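## Task

Bring the green tray onto the top of the two-door cabinet beside arm4, and keep the remaining three trays on the top of the two-door cabinet beside arm1. Whatever each tray holds must be standing inside it when the job ends.

## Robot and tools

Robots: four i2rt Big YAM arms, arm1 to arm4, each with six revolute joints and a two-finger gripper. Feet in the scene frame (metres): arm1 at x=-3.353 y=+0.955 z=+1.087; arm2 at x=-0.696 y=+0.380 z=+0.896; arm3 at x=+0.758 y=+2.478 z=+0.943; arm4 at x=+0.739 y=-1.729 z=+0.955. Each foot faces its own +x. Reach is roughly 1.0 m from the joint 1 axis. A tray near arm1 is far from arm3 and arm4, so a handover between arms is likely needed.

Frame: one scene frame in metres, origin on the floor, +z up. Orientations are quaternions written w, x, y, z. The hand point lies between the finger pads, about 1 cm short of the fingertips. The fingers point along the hand's +z; they open and close along its y. Printed hand positions drift from the truth, more at full stretch.

Cameras: wrist cameras arm1_cam_wrist to arm4_cam_wrist (fisheye, 672x504, aimed at the fingertips) and fixed cameras cam_arm1 to cam_arm4 (504x504). "all" selects every camera.

move: one action. Arguments arm1, arm2, arm3, arm4 (each optional, one object per arm) plus cameras. An arm's object may hold:
- joints: absolute targets by name, in radians except the gripper. joint1_rad -2.879 to 2.879 (turn about the foot, positive counter-clockwise from above, 0 points along the foot's +x); joint2_rad 0 to 3.141 (shoulder, 0 upper arm back and level, larger lifts it forward); joint3_rad 0 to 3.019 (elbow, 0 folded); joint4_rad -1.692 to 1.57 (hand pitch, positive fingers up); joint5_rad -1.57 to 1.57 (hand yaw, positive to the arm's right); joint6_rad -2.094 to 2.094 (hand roll, positive clockwise seen from behind); gripper_m 0 to 0.093, gap between fingertips in metres. Each joint goes at full speed unless slowed.
- min_time_s: 0.1 to 8 s, a floor on how long this arm's joint motions take. Use it to avoid violent swings; a fast, stretched arm can overshoot by about 30 degrees.
- target: an absolute hand pose, seven numbers [x, y, z, qw, qx, qy, qz] in the scene frame, metres. The hand travels a straight line from its current hand_target toward it. With target, joints may contain only gripper_m; anything else gets the call refused.
- speed: top hand speed in m/s, 0.002 to 0.5 (default 0.25); rotation capped at twice that in rad/s.
All motions in one call start together. Hand paths in a call finish together and stop after 10 s even if short; no action runs beyond 15 s. Paths ignore obstacles and other arms, and the hand can lag, wander or exceed speed, especially near full extension. The controller clips each step to 100 mm and 20 degrees from the measured hand. An arm you leave out keeps pushing to its previous target. A move with no action returns full state and all images.

wait: seconds (0 to 10) and optional cameras; nothing new is commanded.
zoom_image: camera and region [x0, y0, x1, y1] in pixels of that camera's newest image, origin top-left, at most 504 by 504.
read_manual: section "licences"; only licence texts.
finished_scene: scene number; ends the scene permanently, so the goal must hold with no help.

Reading results: "move" lists robots that got a command; "as last shown" marks an idle robot whose statuses read "not commanded". "pictures" gives the image order. hand is the current pose, hand_target the pose the held joint targets give. Joint velocities are rad/s (gripper m/s), same order as joint_positions; "within noise" means still. Statuses: done is within 1 cm and 2 degrees for a hand (joint tolerances: joint1 ±0.045, joint2 ±0.14, joint3 ±0.09, joint4 ±0.055, joint5 ±0.03, joint6 ±0.035, gripper ±0.003); off_target means resting short, maybe still pushing; time_out is a stop where a joint ran out of time and keeps pushing toward on_its_own's target; "joint command not followed" or "pose unreachable" means a safety check held the arm back (the gripper part still runs); after not_followed a hand target is discarded. If a call is refused or a stop hits, the later move, wait and finished_scene calls in that reply are skipped. Joint torques are in N m, offset and noisy; numbers 3 and 4 wrap at ±28.

Gripper: free-air readings run up to 0.003 wider than the real gap. Squeezing a hard part, the reading sits up to 0.005 under or 0.002 over its width. A target slightly under first-contact width grips lightly; about 0.005 below gives full force (50 to 64 N per pad). Soft items get crushed more as the target shrinks.

Heat: holding loads, staying stretched, or pushing into the impossible warms motors. MOTOR HOT shows at 85 °C; at 100 °C that arm goes limp and drops for 30 to 60 s (OVER-TEMPERATURE FAULT); afterwards resend any key marked limit_stop_at_motor_heat.

Avoid: any hard press between two robots, which ends the scene; never close a gripper on another robot's fingers. The safety check may act late and does not guard fingers, gripper housings or wrist cameras. Arms do not halt on contact; they keep shoving. Do not strike fixed or heavy objects, drop parts from height, release moving parts, or knock anything off the work area or to the floor. Loose objects may occasionally get nudged by outside pushes; check trays' contents still sit inside before finishing.

Each tool is called after "Emit:" as name(argument=value, ...), one argument or row to a line, values as JSON.

## Session

Emit:
move(
)

Scene clock: 0.00 s.
Joint torques (N m): no reading
Motor temperatures (°C): arm1=[38 29 29 24 25 31 27] | arm2=[35 34 22 33 25 27 24] | arm3=[26 23 35 27 28 33 27] | arm4=[30 27 31 31 24 26 26]
Heat: arm1: hottest joint1_rad 38 °C; arm2: hottest joint1_rad 35 °C; arm3: hottest joint3_rad 35 °C; arm4: hottest joint3_rad 31 °C.
Joint velocities: within noise
arm1.joint_positions: joint1_rad=+0.089 joint2_rad=+0.637 joint3_rad=+1.388 joint4_rad=-1.274 joint5_rad=-0.141 joint6_rad=-0.454 gripper_m=+0.09396
arm1.joint_status: not commanded
arm1.hand: x=-3.6097 y=+0.9366 z=+1.6320 quat_wxyz=(-0.046, +0.836, +0.227, -0.496) (m; scene frame)
arm1.hand_target: x=-3.6071 y=+0.9368 z=+1.6421 quat_wxyz=(-0.049, +0.831, +0.227, -0.506) (m; scene frame)
arm1.hand_status: not commanded
arm2.joint_positions: joint1_rad=+0.436 joint2_rad=+0.623 joint3_rad=+1.436 joint4_rad=-1.296 joint5_rad=+0.206 joint6_rad=+0.282 gripper_m=+0.09396
arm2.joint_status: not commanded
arm2.hand: x=-0.9158 y=+0.3146 z=+1.4689 quat_wxyz=(-0.110, -0.850, -0.022, +0.515) (m; scene frame)
arm2.hand_target: x=-0.9127 y=+0.3162 z=+1.4784 quat_wxyz=(-0.114, -0.844, -0.021, +0.524) (m; scene frame)
arm2.hand_status: not commanded
arm3.joint_positions: joint1_rad=-0.331 joint2_rad=+0.647 joint3_rad=+1.368 joint4_rad=-1.341 joint5_rad=+0.187 joint6_rad=+0.489 gripper_m=+0.09396
arm3.joint_status: not commanded
arm3.hand: x=+1.0113 y=+2.4730 z=+1.4646 quat_wxyz=(-0.457, -0.206, -0.864, -0.057) (m; scene frame)
arm3.hand_target: x=+1.0096 y=+2.4728 z=+1.4771 quat_wxyz=(-0.469, -0.206, -0.857, -0.062) (m; scene frame)
arm3.hand_status: not commanded
arm4.joint_positions: joint1_rad=+0.452 joint2_rad=+0.634 joint3_rad=+1.441 joint4_rad=-1.163 joint5_rad=-0.104 joint6_rad=+0.711 gripper_m=+0.09396
arm4.joint_status: not commanded
arm4.hand: x=+0.9835 y=-1.7359 z=+1.5579 quat_wxyz=(-0.538, -0.297, -0.760, -0.210) (m; scene frame)
arm4.hand_target: x=+0.9798 y=-1.7355 z=+1.5683 quat_wxyz=(-0.547, -0.294, -0.754, -0.212) (m; scene frame)
arm4.hand_status: not commanded
pictures: arm1_cam_wrist, arm2_cam_wrist, arm3_cam_wrist, arm4_cam_wrist, cam_arm1, cam_arm2, cam_arm3, cam_arm4

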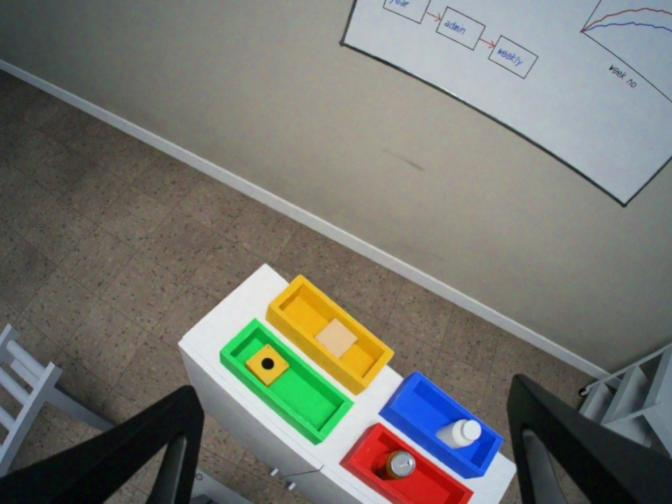

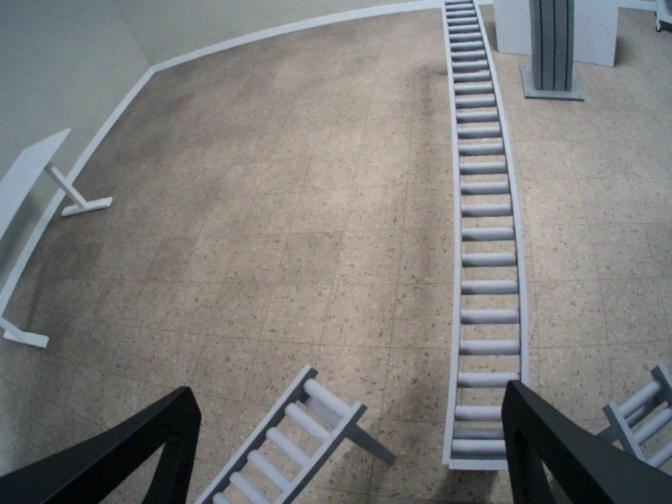

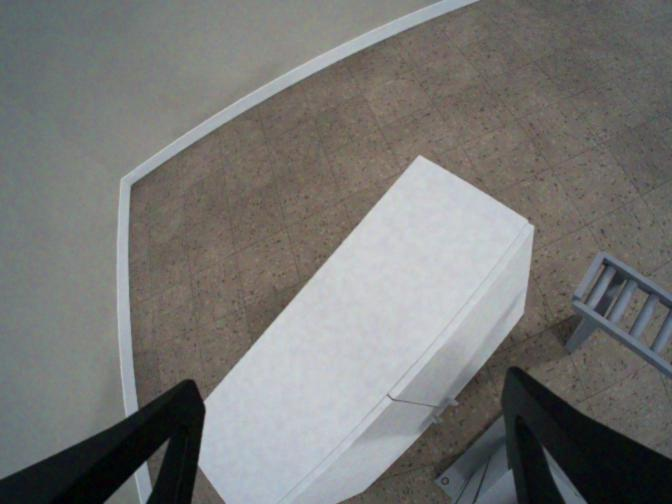

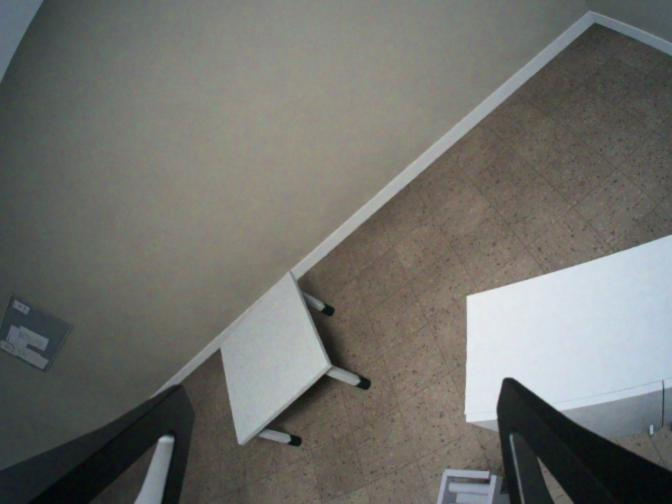

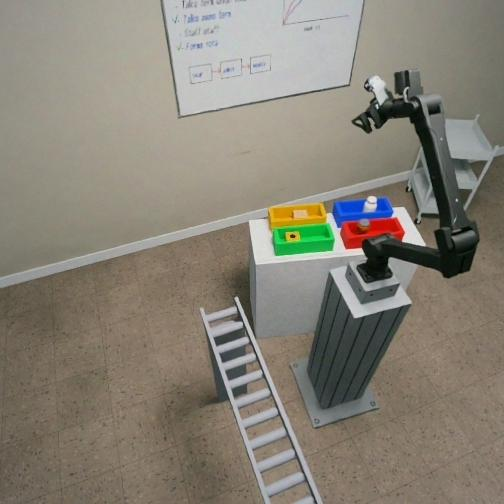

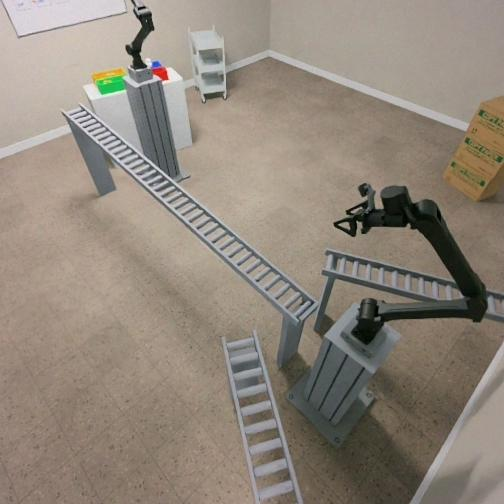

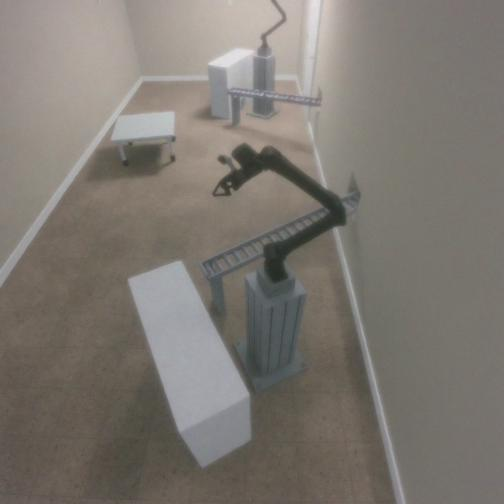

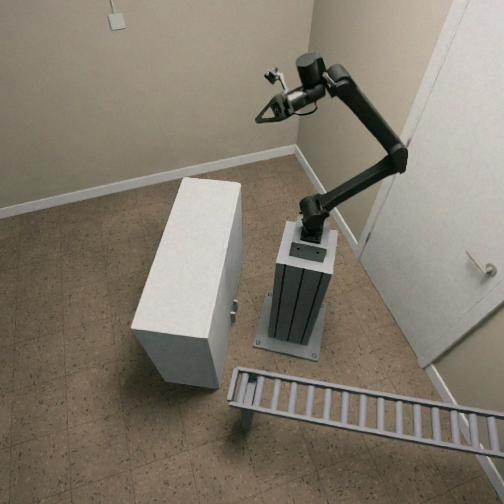

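Emit:
zoom_image(
  camera="cam_arm1",
  region=[190, 170, 450, 430],
)

Emit:
zoom_image(
  camera="cam_arm2",
  region=[50, 60, 504, 504],
)

Emit:
zoom_image(
  camera="cam_arm4",
  region=[100, 150, 504, 504],
)

Emit:
zoom_image(
  camera="arm1_cam_wrist",
  region=[170, 250, 540, 504],
)

Emit:
zoom_image(
  camera="arm2_cam_wrist",
  region=[200, 0, 672, 504],
)

Emit:
zoom_image(
  camera="cam_arm3",
  region=[100, 30, 400, 330],
)

Scaled by 1.938 from the camera's image (finer frame: 720x720).

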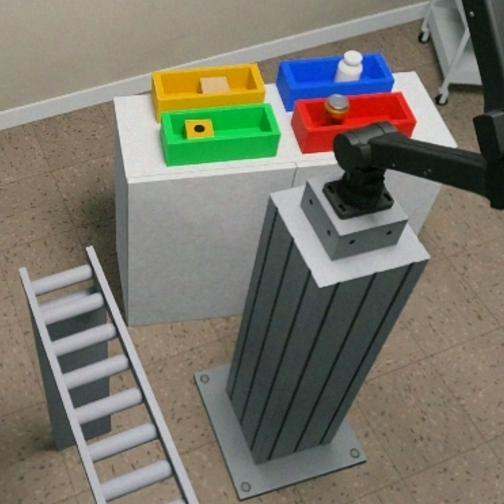

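Scaled by 1.110 from the camera's image (finer frame: 720x720).

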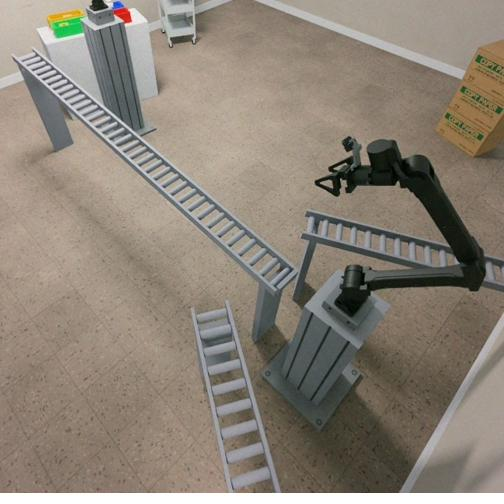

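Scaled by 1.248 from the camera's image (finer frame: 720x720).

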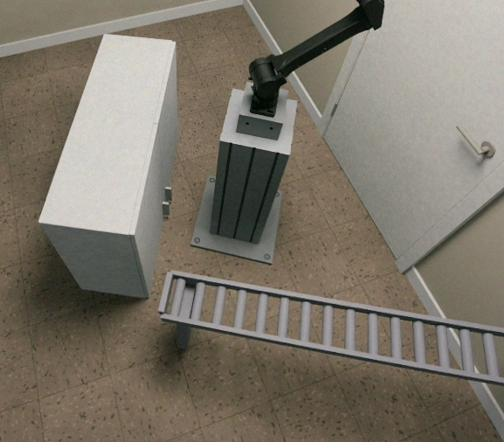

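Scaled by 1.362 from the camera's image (finer frame: 960x720).

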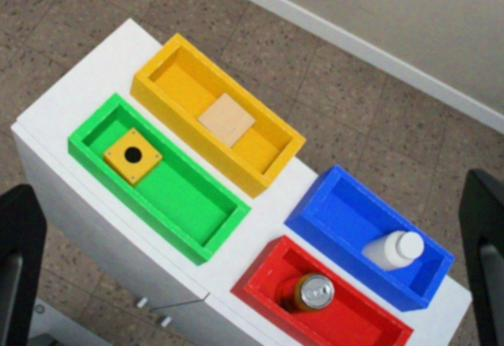

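Scaled by 1.000.

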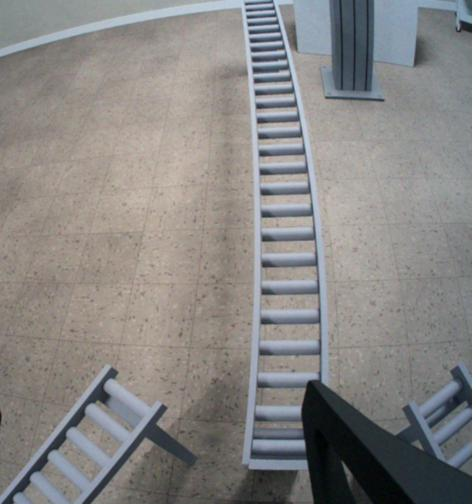

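Scaled by 1.680 from the camera's image (finer frame: 720x720).

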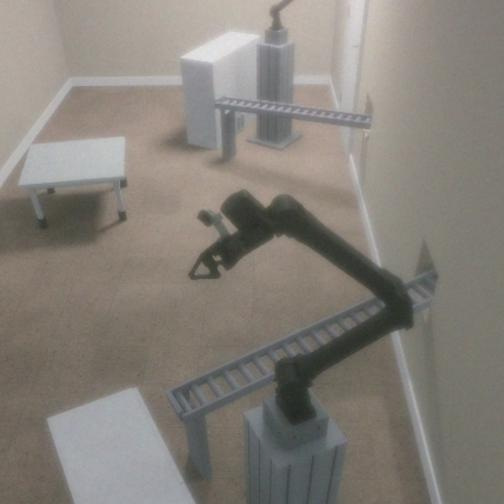

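Emit:
move(
  arm1={"target":[-3.757,0.888,0.99,0,0.581,-0.814,0],"speed":0.35},
  arm2={"target":[-1.16,0.43,1.05,0,1,0,0],"speed":0.3},
  arm4={"target":[1.07,-1.30,1.0,0,0.966,-0.26,0],"speed":0.3},
  cameras=["all"],
)

Scene clock: 16.70 s.
Joint torques (N m): arm1=[-1.32 -11.52 7.75 0.61 -0.12 0.08] | arm2=[0.09 -13.27 14 0.05 0.19 -0.16] | arm3=[1.67 -0.15 10.51 2 0.06 -0.07] | arm4=[0.03 -18.67 5.61 2.04 -0.12 0.12]
Motor temperatures (°C): arm1=[38 29 30 24 25 30 26] | arm2=[35 34 25 33 25 27 24] | arm3=[26 23 36 27 28 33 27] | arm4=[30 27 32 31 24 26 26]
Heat: arm1: hottest joint1_rad 38 °C; arm2: hottest joint1_rad 35 °C; arm3: hottest joint3_rad 36 °C; arm4: hottest joint3_rad 32 °C.
move: arm1 off_target; arm2 off_target; arm4 off_target
Joint velocities: within noise
arm1.joint_positions: joint1_rad=+0.265 joint2_rad=+1.841 joint3_rad=+0.846 joint4_rad=-0.592 joint5_rad=+0.016 joint6_rad=+2.058 gripper_m=+0.09396
arm1.joint_status: not commanded
arm1.hand: x=-3.7382 y=+0.8874 z=+0.9920 quat_wxyz=(-0.012, +0.590, -0.807, +0.004)
arm1.hand_target: x=-3.7564 y=+0.8881 z=+0.9905 quat_wxyz=(+0.000, +0.581, -0.814, +0.000)
arm1.hand_status: off_target (0.019 m and 2.0 deg from the pose sent, 0.660 m and 145.0 deg at the start)
arm2.joint_positions: joint1_rad=-0.115 joint2_rad=+1.591 joint3_rad=+1.273 joint4_rad=-1.284 joint5_rad=+0.010 joint6_rad=-0.091 gripper_m=+0.09396
arm2.joint_status: not commanded
arm2.hand: x=-1.1457 y=+0.4237 z=+1.0396 quat_wxyz=(-0.002, -1.000, -0.002, -0.011)
arm2.hand_target: x=-1.1595 y=+0.4300 z=+1.0500 quat_wxyz=(+0.000, -1.000, +0.000, +0.000)
arm2.hand_status: off_target (0.019 m and 1.3 deg from the pose sent, 0.498 m and 63.7 deg at the start)
arm3: as last shown
arm4.joint_positions: joint1_rad=+1.793 joint2_rad=+2.247 joint3_rad=+1.016 joint4_rad=+1.552 joint5_rad=+1.582 joint6_rad=+2.143 gripper_m=+0.09397
arm4.joint_status: not commanded
arm4.hand: x=+1.0713 y=-1.3079 z=+1.0032 quat_wxyz=(-0.350, -0.694, -0.115, -0.619)
arm4.hand_target: x=+1.0702 y=-1.3001 z=+1.0003 quat_wxyz=(-0.338, -0.695, -0.106, -0.625)
arm4.hand_status: off_target (0.009 m and 100.4 deg from the pose sent, 0.713 m and 169.8 deg at the start; pose on its path clipped on 143 of 193 steps; a joint's target at an end of its range on 152 of 193 steps)
pictures: arm1_cam_wrist, arm2_cam_wrist, arm3_cam_wrist, arm4_cam_wrist, cam_arm1, cam_arm2, cam_arm3, cam_arm4
arm1_cam_wrist: T_world_to_cam=[[0.91904, -0.39258, -0.03541, 3.8216], [-0.33922, -0.83346, 0.43619, -0.91353], [-0.20075, -0.38887, -0.89916, 0.5946]] pos_world=[-3.70271, 0.97012, 1.06843]
arm2_cam_wrist: T_world_to_cam=[[0.07786, 0.99449, -0.0702, -0.25903], [0.88897, -0.03738, 0.45643, 0.60805], [0.45129, -0.09795, -0.88698, 1.58475]] pos_world=[-1.23556, 0.43555, 1.10993]
arm4_cam_wrist: T_world_to_cam=[[0.34964, 0.7514, -0.55961, 1.17041], [-0.22123, 0.64663, 0.73002, 0.40003], [0.91039, -0.13144, 0.39232, -1.4351]] pos_world=[0.98578, -1.32674, 0.92596]

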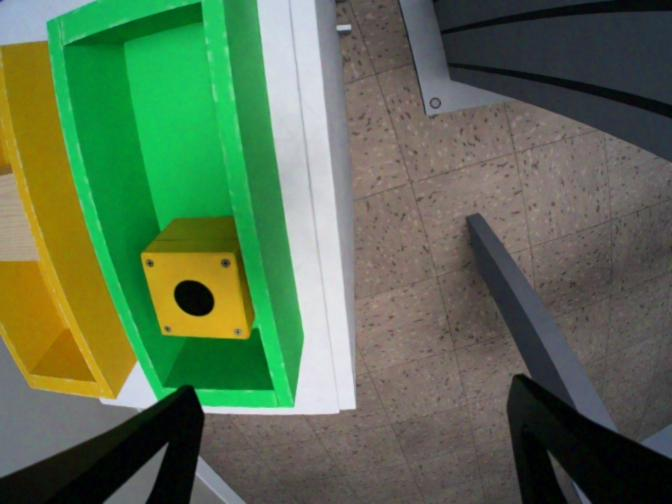

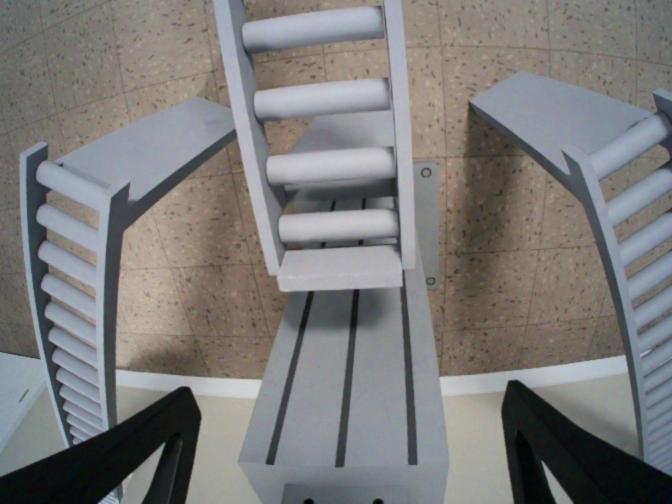

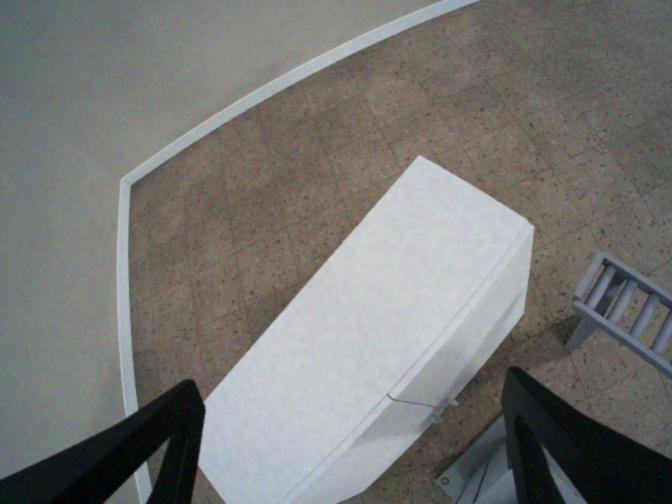

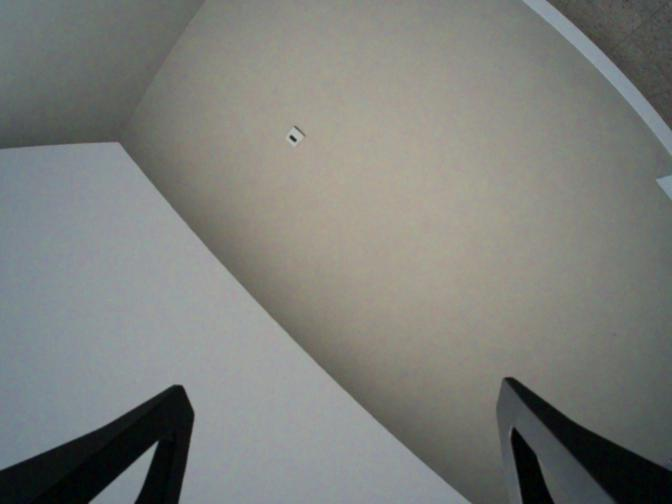

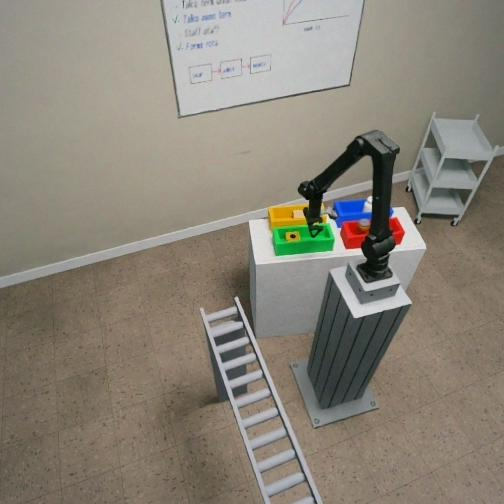

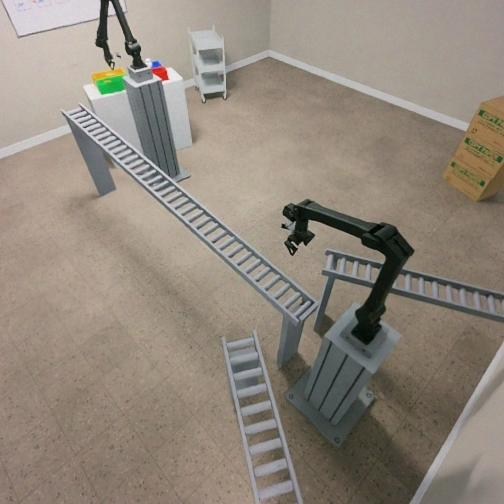

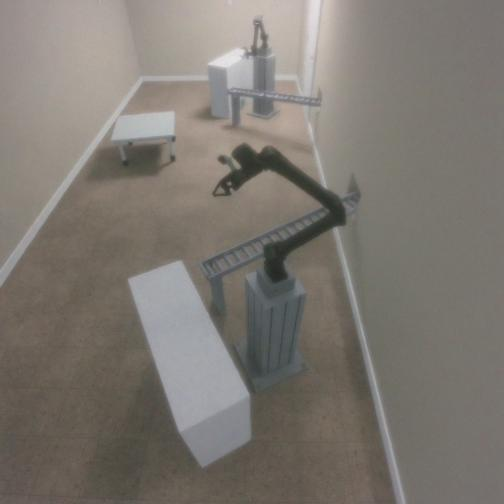

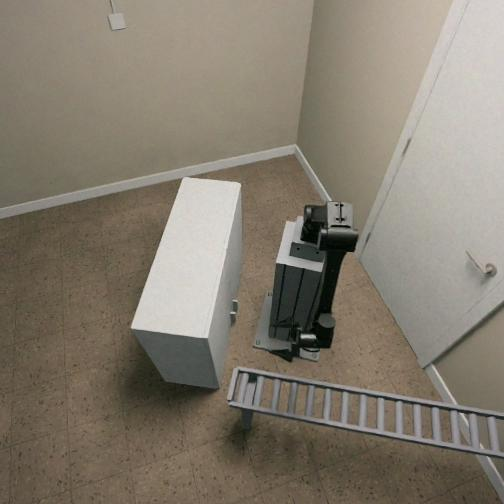

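Emit:
zoom_image(
  camera="arm1_cam_wrist",
  region=[0, 0, 400, 420],
)

Emit:
zoom_image(
  camera="cam_arm1",
  region=[240, 160, 430, 320],
)

Emit:
zoom_image(
  camera="cam_arm4",
  region=[200, 180, 400, 420],
)

Scaled by 1.200 from the camera's image (finer frame: 960x720).

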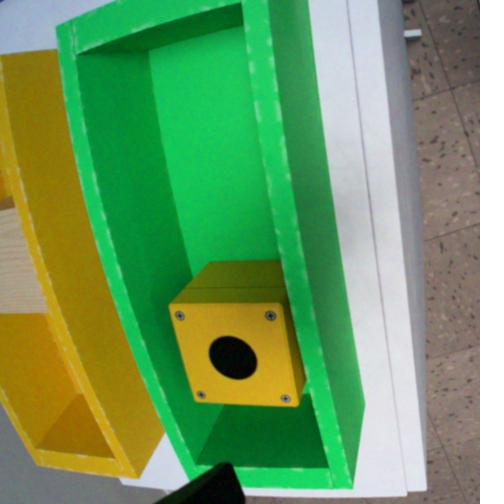

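Scaled by 2.653 from the camera's image (finer frame: 720x720).

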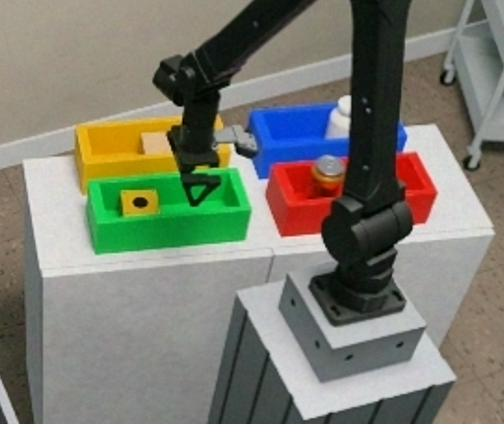

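Scaled by 2.100 from the camera's image (finer frame: 720x720).

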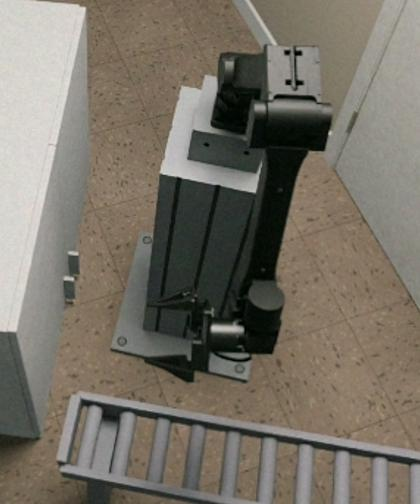

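Emit:
move(
  arm1={"target":[-3.792,0.909,0.905,0,0.587,-0.809,0],"speed":0.25},
  arm4={"joints":{"joint1_rad":1.48,"joint2_rad":1.59,"joint3_rad":1.273,"joint4_rad":-1.284,"joint5_rad":0,"joint6_rad":-1.69},"min_time_s":3},
  cameras=["arm1_cam_wrist","arm4_cam_wrist","cam_arm1"],
)

Scene clock: 23.63 s.
Joint torques (N m): arm1=[-1.08 -13.98 5.93 0.68 -0.09 -0.08] | arm2=[-0.03 -13.27 13.94 0.08 0.2 -0.14] | arm3=[1.96 -0.21 10.45 1.96 0.07 -0.07] | arm4=[-0.91 -15.68 11.9 0.08 -0.17 -0.06]
Motor temperatures (°C): arm1=[38 29 31 24 25 30 26] | arm2=[35 34 28 33 25 27 24] | arm3=[26 23 37 27 28 33 27] | arm4=[30 28 33 31 24 26 26]
Heat: arm1: hottest joint1_rad 38 °C; arm2: hottest joint1_rad 35 °C; arm3: hottest joint3_rad 37 °C; arm4: hottest joint3_rad 33 °C.
move: arm1 off_target; arm4 done
Joint velocities: within noise
arm1.joint_positions: joint1_rad=+0.200 joint2_rad=+2.102 joint3_rad=+0.965 joint4_rad=-0.441 joint5_rad=+0.015 joint6_rad=+2.004 gripper_m=+0.09396
arm1.joint_status: not commanded
arm1.hand: x=-3.7792 y=+0.9074 z=+0.9104 quat_wxyz=(-0.008, +0.586, -0.810, +0.003)
arm1.hand_target: x=-3.7917 y=+0.9090 z=+0.9054 quat_wxyz=(+0.000, +0.587, -0.809, +0.000)
arm1.hand_status: off_target (0.014 m and 1.0 deg from the pose sent, 0.105 m and 1.5 deg at the start)
arm2, arm3: as last shown
arm4.joint_positions: joint1_rad=+1.486 joint2_rad=+1.590 joint3_rad=+1.231 joint4_rad=-1.276 joint5_rad=+0.002 joint6_rad=-1.678 gripper_m=+0.09402
arm4.joint_status: all done
arm4.hand: x=+1.0017 y=-1.3783 z=+1.0829 quat_wxyz=(+0.031, +0.963, -0.266, -0.003)
arm4.hand_target: x=+1.0117 y=-1.3689 z=+1.0978 quat_wxyz=(+0.015, +0.965, -0.264, +0.002)
arm4.hand_status: not commanded
arm1_cam_wrist: T_world_to_cam=[[0.91442, -0.40261, -0.04185, 3.86175], [-0.34476, -0.82884, 0.44064, -0.90434], [-0.21209, -0.3885, -0.89671, 0.47541]] pos_world=[-3.7422, 0.9899, 0.98641]
arm4_cam_wrist: T_world_to_cam=[[0.5786, 0.80607, -0.12439, 0.66699], [0.76287, -0.4809, 0.43215, -1.84537], [0.28853, -0.34494, -0.89318, 0.30839]] pos_world=[0.93289, -1.31871, 1.1559]

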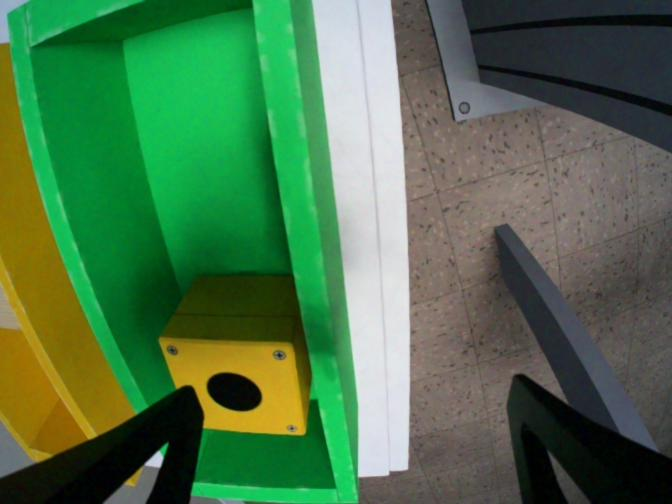

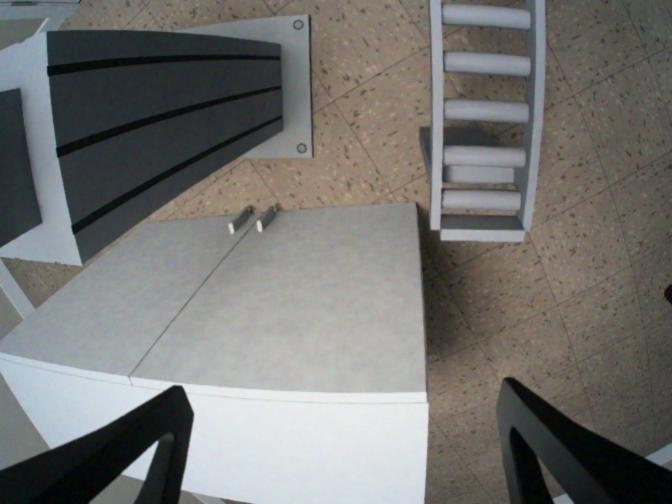

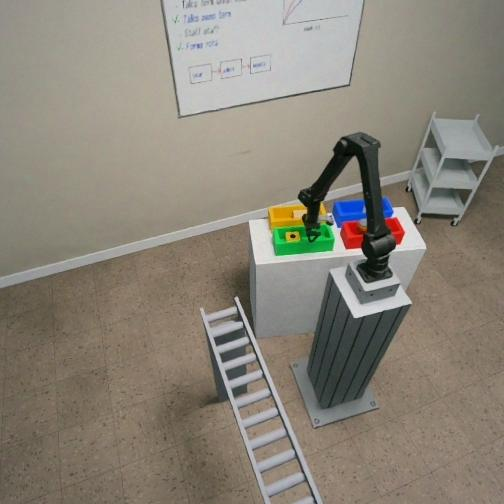

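Emit:
move(
  arm1={"target":[-3.792,0.945,0.905,0,0.587,-0.809,0],"speed":0.25},
)

Emit:
move(
  arm1={"target":[-3.792,0.945,0.838,0,0.587,-0.809,0],"speed":0.12},
  cameras=["arm1_cam_wrist","cam_arm1"],
)

Emit:
zoom_image(
  camera="cam_arm1",
  region=[260, 190, 360, 290],
)

Scene clock: 28.47 s.
Joint torques (N m): arm1=[-0.26 -14.27 5.37 0.59 -0.11 -0.1] | arm2=[-0.03 -13.16 13.94 0.03 0.19 -0.15] | arm3=[1.67 -0.26 10.43 2.04 0.07 -0.04] | arm4=[-0.97 -15.56 11.89 0.09 -0.17 -0.06]
Motor temperatures (°C): arm1=[38 29 30 24 25 30 26] | arm2=[35 34 29 33 25 27 24] | arm3=[26 23 37 27 28 33 27] | arm4=[30 28 33 31 24 26 26]
Heat: arm1: hottest joint1_rad 38 °C; arm2: hottest joint1_rad 35 °C; arm3: hottest joint3_rad 37 °C; arm4: hottest joint3_rad 33 °C.
move: arm1 off_target
Joint velocities: within noise
arm1.joint_positions: joint1_rad=+0.114 joint2_rad=+2.102 joint3_rad=+0.965 joint4_rad=-0.436 joint5_rad=+0.014 joint6_rad=+1.923 gripper_m=+0.09396
arm1.joint_status: not commanded
arm1.hand: x=-3.7826 y=+0.9441 z=+0.9099 quat_wxyz=(-0.007, +0.584, -0.812, +0.003)
arm1.hand_target: x=-3.7918 y=+0.9450 z=+0.9052 quat_wxyz=(+0.000, +0.587, -0.809, +0.000)
arm1.hand_status: off_target (0.011 m and 0.9 deg from the pose sent, 0.040 m and 1.0 deg at the start)
arm2, arm3, arm4: as last shown
pictures: none

Scene clock: 29.87 s.
Joint torques (N m): arm1=[-1.08 -14.62 4.34 0.65 -0.07 -0.12] | arm2=[0.09 -13.22 13.96 0.03 0.2 -0.15] | arm3=[1.55 0.09 10.56 2.04 0.05 -0.05] | arm4=[-0.97 -15.62 11.89 0.13 -0.17 -0.07]
Motor temperatures (°C): arm1=[38 30 30 24 25 30 26] | arm2=[35 34 29 33 25 27 24] | arm3=[26 23 37 27 28 33 27] | arm4=[30 28 33 31 24 26 26]
Heat: arm1: hottest joint1_rad 38 °C; arm2: hottest joint1_rad 35 °C; arm3: hottest joint3_rad 37 °C; arm4: hottest joint3_rad 33 °C.
move: arm1 off_target
Joint velocities: within noise
arm1.joint_positions: joint1_rad=+0.114 joint2_rad=+2.271 joint3_rad=+1.010 joint4_rad=-0.308 joint5_rad=+0.014 joint6_rad=+1.920 gripper_m=+0.09397
arm1.joint_status: not commanded
arm1.hand: x=-3.7842 y=+0.9433 z=+0.8463 quat_wxyz=(-0.005, +0.585, -0.811, +0.002)
arm1.hand_target: x=-3.7918 y=+0.9450 z=+0.8384 quat_wxyz=(+0.000, +0.587, -0.809, +0.000)
arm1.hand_status: off_target (0.011 m and 0.7 deg from the pose sent, 0.073 m and 1.0 deg at the start)
arm2, arm3, arm4: as last shown
arm1_cam_wrist: T_world_to_cam=[[0.91316, -0.40485, -0.04735, 3.88012], [-0.3438, -0.82739, 0.44411, -0.84864], [-0.21897, -0.38926, -0.89472, 0.40381]] pos_world=[-3.7465, 1.02589, 0.9219]

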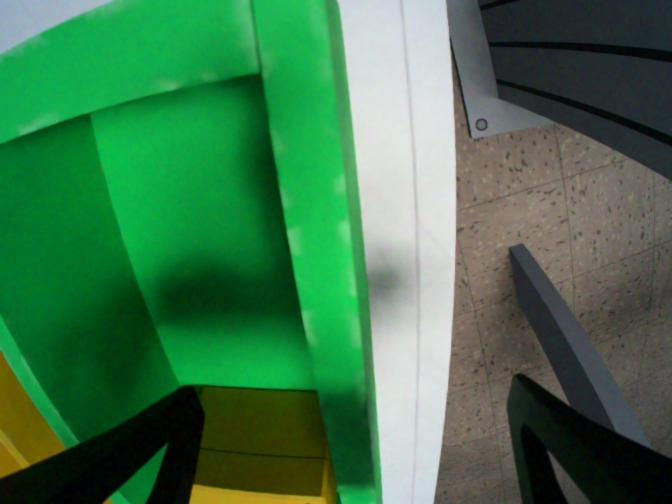

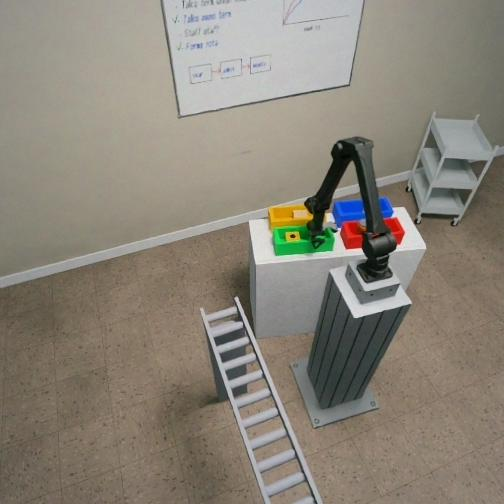

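Scaled by 5.040 from the camera's image (finer frame: 720x720).

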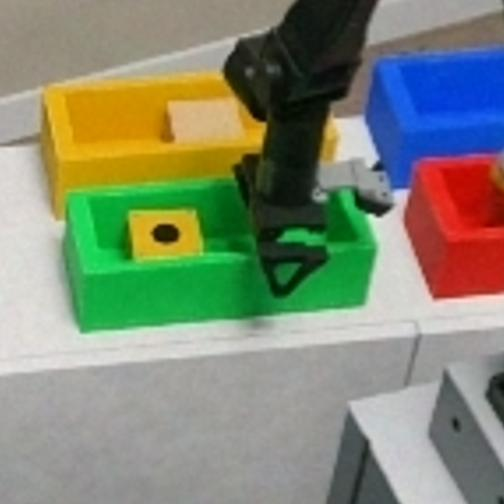

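Emit:
move(
  arm1={"target":[-3.793,0.945,0.826,0,0.587,-0.809,0],"speed":0.1},
)

Emit:
move(
  arm1={"joints":{"gripper_m":0.0}},
  cameras=["arm1_cam_wrist","cam_arm1"],
)

Emit:
zoom_image(
  camera="cam_arm1",
  region=[260, 190, 360, 290],
)

Scene clock: 31.23 s.
Joint torques (N m): arm1=[-0.56 -14.62 4.37 0.76 -0.11 -0.1] | arm2=[-0.09 -13.33 13.94 0.05 0.18 -0.15] | arm3=[1.38 -0.15 10.52 1.99 0.06 -0.05] | arm4=[-0.73 -15.68 11.88 0.08 -0.16 -0.07]
Motor temperatures (°C): arm1=[38 30 30 24 25 30 26] | arm2=[35 34 29 33 25 27 24] | arm3=[26 23 37 27 28 33 27] | arm4=[30 28 33 31 24 26 26]
Heat: arm1: hottest joint1_rad 38 °C; arm2: hottest joint1_rad 35 °C; arm3: hottest joint3_rad 37 °C; arm4: hottest joint3_rad 33 °C.
move: arm1 off_target
Joint velocities: within noise
arm1.joint_positions: joint1_rad=+0.114 joint2_rad=+2.301 joint3_rad=+1.022 joint4_rad=-0.291 joint5_rad=+0.014 joint6_rad=+1.920 gripper_m=+0.09397
arm1.joint_status: not commanded
arm1.hand: x=-3.7848 y=+0.9432 z=+0.8353 quat_wxyz=(-0.005, +0.585, -0.811, +0.002)
arm1.hand_target: x=-3.7927 y=+0.9450 z=+0.8264 quat_wxyz=(+0.000, +0.587, -0.809, +0.000)
arm1.hand_status: off_target (0.013 m and 0.7 deg from the pose sent, 0.022 m and 0.7 deg at the start)
arm2, arm3, arm4: as last shown
pictures: none

Scene clock: 32.03 s.
Joint torques (N m): arm1=[-1.03 -14.56 4.48 0.57 -0.09 -0.06] | arm2=[-0.09 -13.22 14 0.06 0.2 -0.14] | arm3=[1.85 -0.62 10.41 1.94 0.02 -0.05] | arm4=[-1.03 -15.85 11.89 0.06 -0.16 -0.07]
Motor temperatures (°C): arm1=[38 30 30 24 25 30 26] | arm2=[35 34 30 33 25 27 24] | arm3=[26 23 37 27 28 33 27] | arm4=[30 28 33 31 24 26 26]
Heat: arm1: hottest joint1_rad 38 °C; arm2: hottest joint1_rad 35 °C; arm3: hottest joint3_rad 37 °C; arm4: hottest joint3_rad 33 °C.
move: arm1 off_target
Joint velocities: within noise
arm1.joint_positions: joint1_rad=+0.114 joint2_rad=+2.301 joint3_rad=+1.023 joint4_rad=-0.290 joint5_rad=+0.014 joint6_rad=+1.914 gripper_m=+0.01057
arm1.joint_status: gripper_m off_target (ended at +0.01061, target +0.00000)
arm1.hand: x=-3.7857 y=+0.9431 z=+0.8353 quat_wxyz=(-0.004, +0.587, -0.809, +0.001)
arm1.hand_target: x=-3.7928 y=+0.9450 z=+0.8264 quat_wxyz=(+0.000, +0.587, -0.809, +0.000)
arm1.hand_status: not commanded
arm2, arm3, arm4: as last shown
arm1_cam_wrist: T_world_to_cam=[[0.91551, -0.39931, -0.0489, 3.8859], [-0.33789, -0.82922, 0.44523, -0.82137], [-0.21833, -0.39109, -0.89408, 0.39714]] pos_world=[-3.74841, 1.0259, 0.91079]

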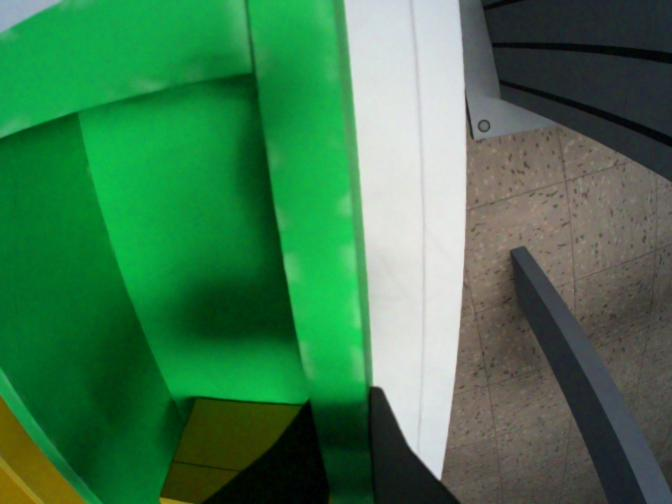

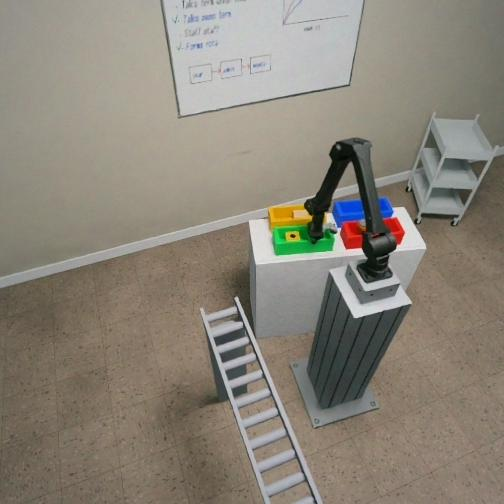

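Scaled by 5.040 from the camera's image (finer frame: 720x720).

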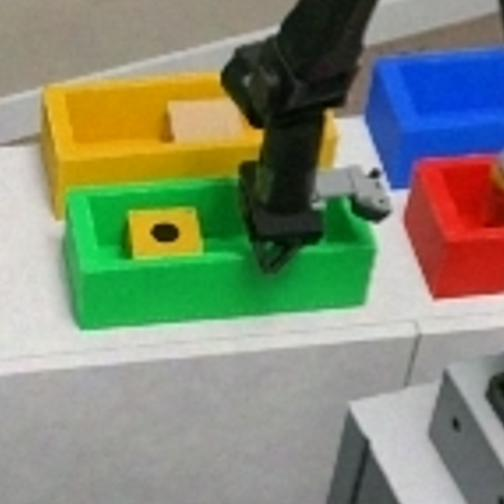

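Emit:
move(
  arm1={"target":[-3.79,0.945,0.92,0,0.587,-0.809,0],"speed":0.12},
  cameras=["arm1_cam_wrist","cam_arm1"],
)

Emit:
zoom_image(
  camera="cam_arm1",
  region=[240, 150, 400, 310],
)

Scene clock: 33.97 s.
Joint torques (N m): arm1=[-0.73 -18.96 3.59 0.02 -0.29 -0.02] | arm2=[0.03 -13.22 14 0.06 0.19 -0.14] | arm3=[1.73 -0.21 10.52 2.02 0.06 -0.06] | arm4=[-1.08 -15.74 11.89 0.06 -0.17 -0.06]
Motor temperatures (°C): arm1=[38 30 30 24 25 30 26] | arm2=[35 34 30 33 25 27 24] | arm3=[26 23 38 27 28 33 27] | arm4=[30 28 33 31 24 26 26]
Heat: arm1: hottest joint1_rad 38 °C; arm2: hottest joint1_rad 35 °C; arm3: hottest joint3_rad 38 °C; arm4: hottest joint3_rad 33 °C.
move: arm1 off_target
Joint velocities: within noise
arm1.joint_positions: joint1_rad=+0.114 joint2_rad=+2.116 joint3_rad=+0.970 joint4_rad=-0.446 joint5_rad=+0.019 joint6_rad=+1.914 gripper_m=+0.01057
arm1.joint_status: not commanded
arm1.hand: x=-3.7794 y=+0.9450 z=+0.9053 quat_wxyz=(-0.015, +0.588, -0.809, +0.006)
arm1.hand_target: x=-3.7898 y=+0.9450 z=+0.9197 quat_wxyz=(+0.000, +0.587, -0.809, +0.000)
arm1.hand_status: off_target (0.018 m and 1.9 deg from the pose sent, 0.085 m and 0.5 deg at the start)
arm2, arm3, arm4: as last shown
arm1_cam_wrist: T_world_to_cam=[[0.91659, -0.3987, -0.03015, 3.8708], [-0.34769, -0.83201, 0.43229, -0.87155], [-0.19744, -0.38574, -0.90123, 0.54223]] pos_world=[-3.74389, 1.02731, 0.98215]

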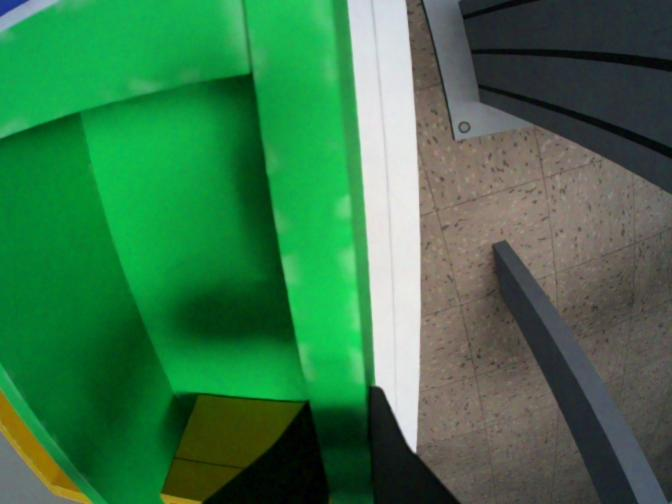

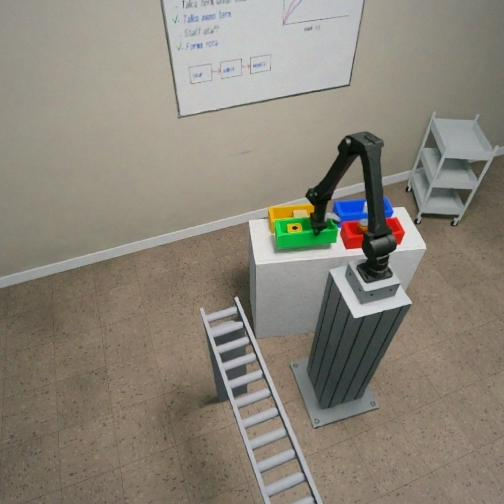

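Scaled by 3.150 from the camera's image (finer frame: 720x720).

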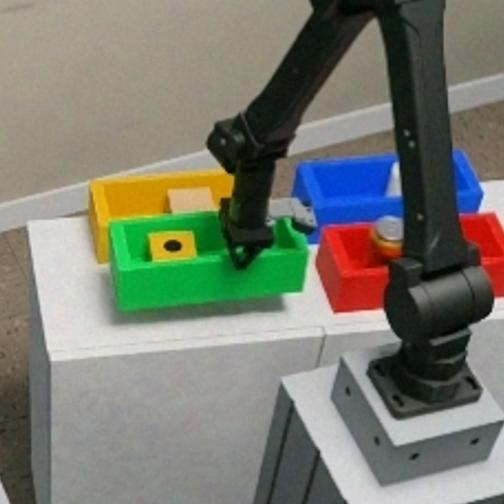

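Emit:
move(
  arm1={"target":[-3.785,0.945,1.08,0,0.587,-0.809,0],"speed":0.25},
)

Emit:
move(
  arm1={"joints":{"joint1_rad":1.50},"min_time_s":2.5},
  cameras=["arm1_cam_wrist","cam_arm1","cam_arm2"],
)

Emit:
zoom_image(
  camera="cam_arm1",
  region=[170, 200, 370, 400],
)

Emit:
zoom_image(
  camera="cam_arm2",
  region=[40, 60, 200, 200],
)

Scene clock: 36.30 s.
Joint torques (N m): arm1=[-0.15 -16.15 10.17 -0.25 -0.28 0.01] | arm2=[-0.09 -13.1 13.97 0.09 0.19 -0.15] | arm3=[2.14 -0.15 10.48 1.98 0.05 -0.06] | arm4=[-0.91 -15.79 11.89 0.08 -0.16 -0.07]
Motor temperatures (°C): arm1=[38 30 30 24 25 30 27] | arm2=[35 34 31 33 25 27 24] | arm3=[26 23 38 27 28 33 27] | arm4=[30 28 33 31 24 26 26]
Heat: arm1: hottest joint1_rad 38 °C; arm2: hottest joint1_rad 35 °C; arm3: hottest joint3_rad 38 °C; arm4: hottest joint3_rad 33 °C.
move: arm1 off_target
Joint velocities: within noise
arm1.joint_positions: joint1_rad=+0.114 joint2_rad=+1.737 joint3_rad=+0.944 joint4_rad=-0.838 joint5_rad=+0.019 joint6_rad=+1.914 gripper_m=+0.01057
arm1.joint_status: not commanded
arm1.hand: x=-3.7571 y=+0.9474 z=+1.0552 quat_wxyz=(-0.032, +0.587, -0.808, +0.017)
arm1.hand_target: x=-3.7838 y=+0.9451 z=+1.0804 quat_wxyz=(+0.000, +0.587, -0.809, +0.000)
arm1.hand_status: off_target (0.037 m and 4.1 deg from the pose sent, 0.175 m and 1.9 deg at the start)
arm2, arm4: as last shown
arm3.joint_positions: joint1_rad=-0.331 joint2_rad=+0.647 joint3_rad=+1.368 joint4_rad=-1.341 joint5_rad=+0.187 joint6_rad=+0.489 gripper_m=+0.09396
arm3.joint_status: not commanded
arm3.hand: x=+1.0113 y=+2.4730 z=+1.4646 quat_wxyz=(-0.457, -0.206, -0.864, -0.057)
arm3.hand_target: x=+1.0096 y=+2.4728 z=+1.4771 quat_wxyz=(-0.469, -0.206, -0.857, -0.062)
arm3.hand_status: not commanded
pictures: none

Scene clock: 39.43 s.
Joint torques (N m): arm1=[-0.5 -16.15 10.41 -0.16 -0.32 0.01] | arm2=[0.09 -13.39 13.98 0.05 0.19 -0.14] | arm3=[1.85 -0.26 10.54 2.02 0.04 -0.04] | arm4=[-1.03 -15.68 11.92 0.06 -0.17 -0.07]
Motor temperatures (°C): arm1=[38 30 31 24 25 30 27] | arm2=[35 34 31 33 25 27 24] | arm3=[26 23 38 27 28 32 27] | arm4=[30 29 33 31 24 26 26]
Heat: arm1: hottest joint1_rad 38 °C; arm2: hottest joint1_rad 35 °C; arm3: hottest joint3_rad 38 °C; arm4: hottest joint3_rad 33 °C.
move: arm1 done
Joint velocities: within noise
arm1.joint_positions: joint1_rad=+1.502 joint2_rad=+1.737 joint3_rad=+0.944 joint4_rad=-0.838 joint5_rad=+0.020 joint6_rad=+1.914 gripper_m=+0.01057
arm1.joint_status: all done
arm1.hand: x=-3.4185 y=+0.5558 z=+1.0635 quat_wxyz=(-0.025, +0.969, -0.246, -0.006)
arm1.hand_target: x=-3.4225 y=+0.5298 z=+1.0893 quat_wxyz=(+0.010, +0.969, -0.248, +0.002)
arm1.hand_status: not commanded
arm2.joint_positions: joint1_rad=-0.115 joint2_rad=+1.591 joint3_rad=+1.273 joint4_rad=-1.284 joint5_rad=+0.010 joint6_rad=-0.091 gripper_m=+0.09396
arm2.joint_status: not commanded
arm2.hand: x=-1.1457 y=+0.4237 z=+1.0396 quat_wxyz=(-0.002, -1.000, -0.002, -0.011)
arm2.hand_target: x=-1.1595 y=+0.4300 z=+1.0500 quat_wxyz=(+0.000, -1.000, +0.000, +0.000)
arm2.hand_status: not commanded
arm3, arm4: as last shown
arm1_cam_wrist: T_world_to_cam=[[0.55796, 0.82978, -0.0121, 1.46164], [0.75372, -0.50061, 0.42579, 2.44965], [0.34725, -0.2467, -0.90474, 2.3944]] pos_world=[-3.49334, 0.60418, 1.14098]

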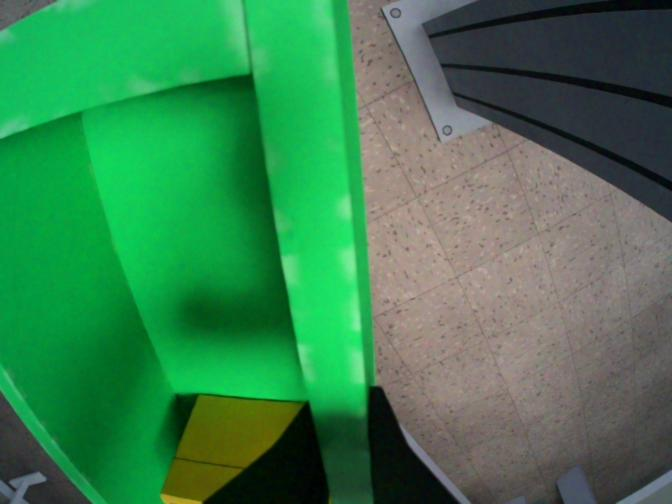

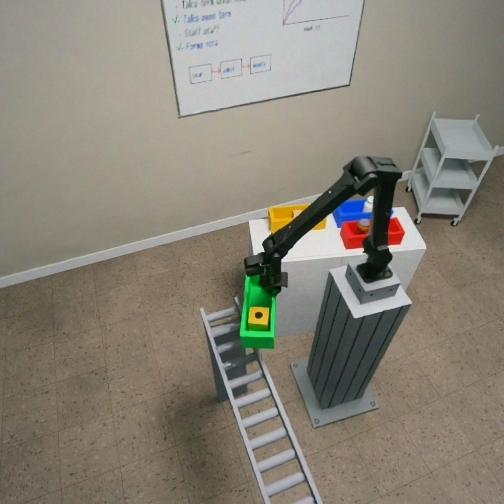

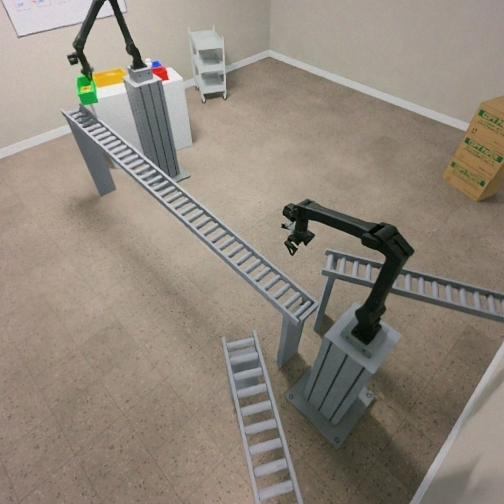

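Scaled by 2.520 from the camera's image (finer frame: 720x720).

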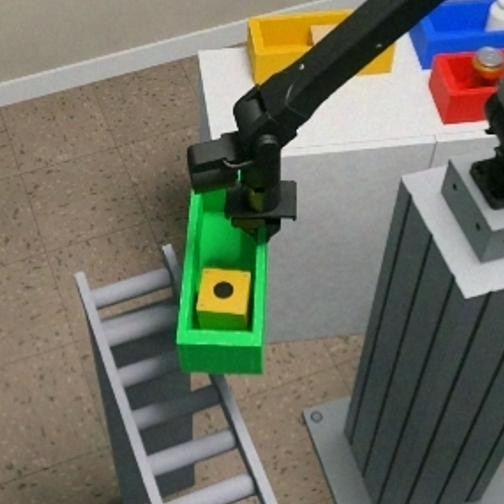

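Scaled by 3.150 from the camera's image (finer frame: 720x720).

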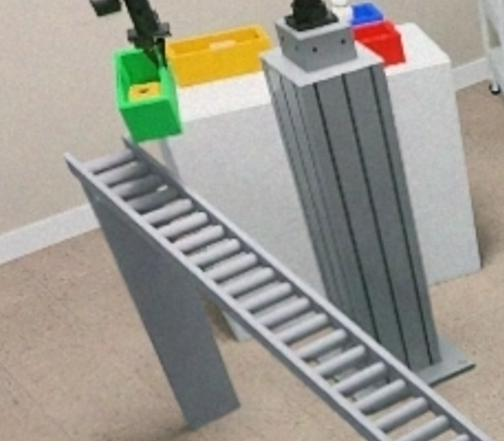

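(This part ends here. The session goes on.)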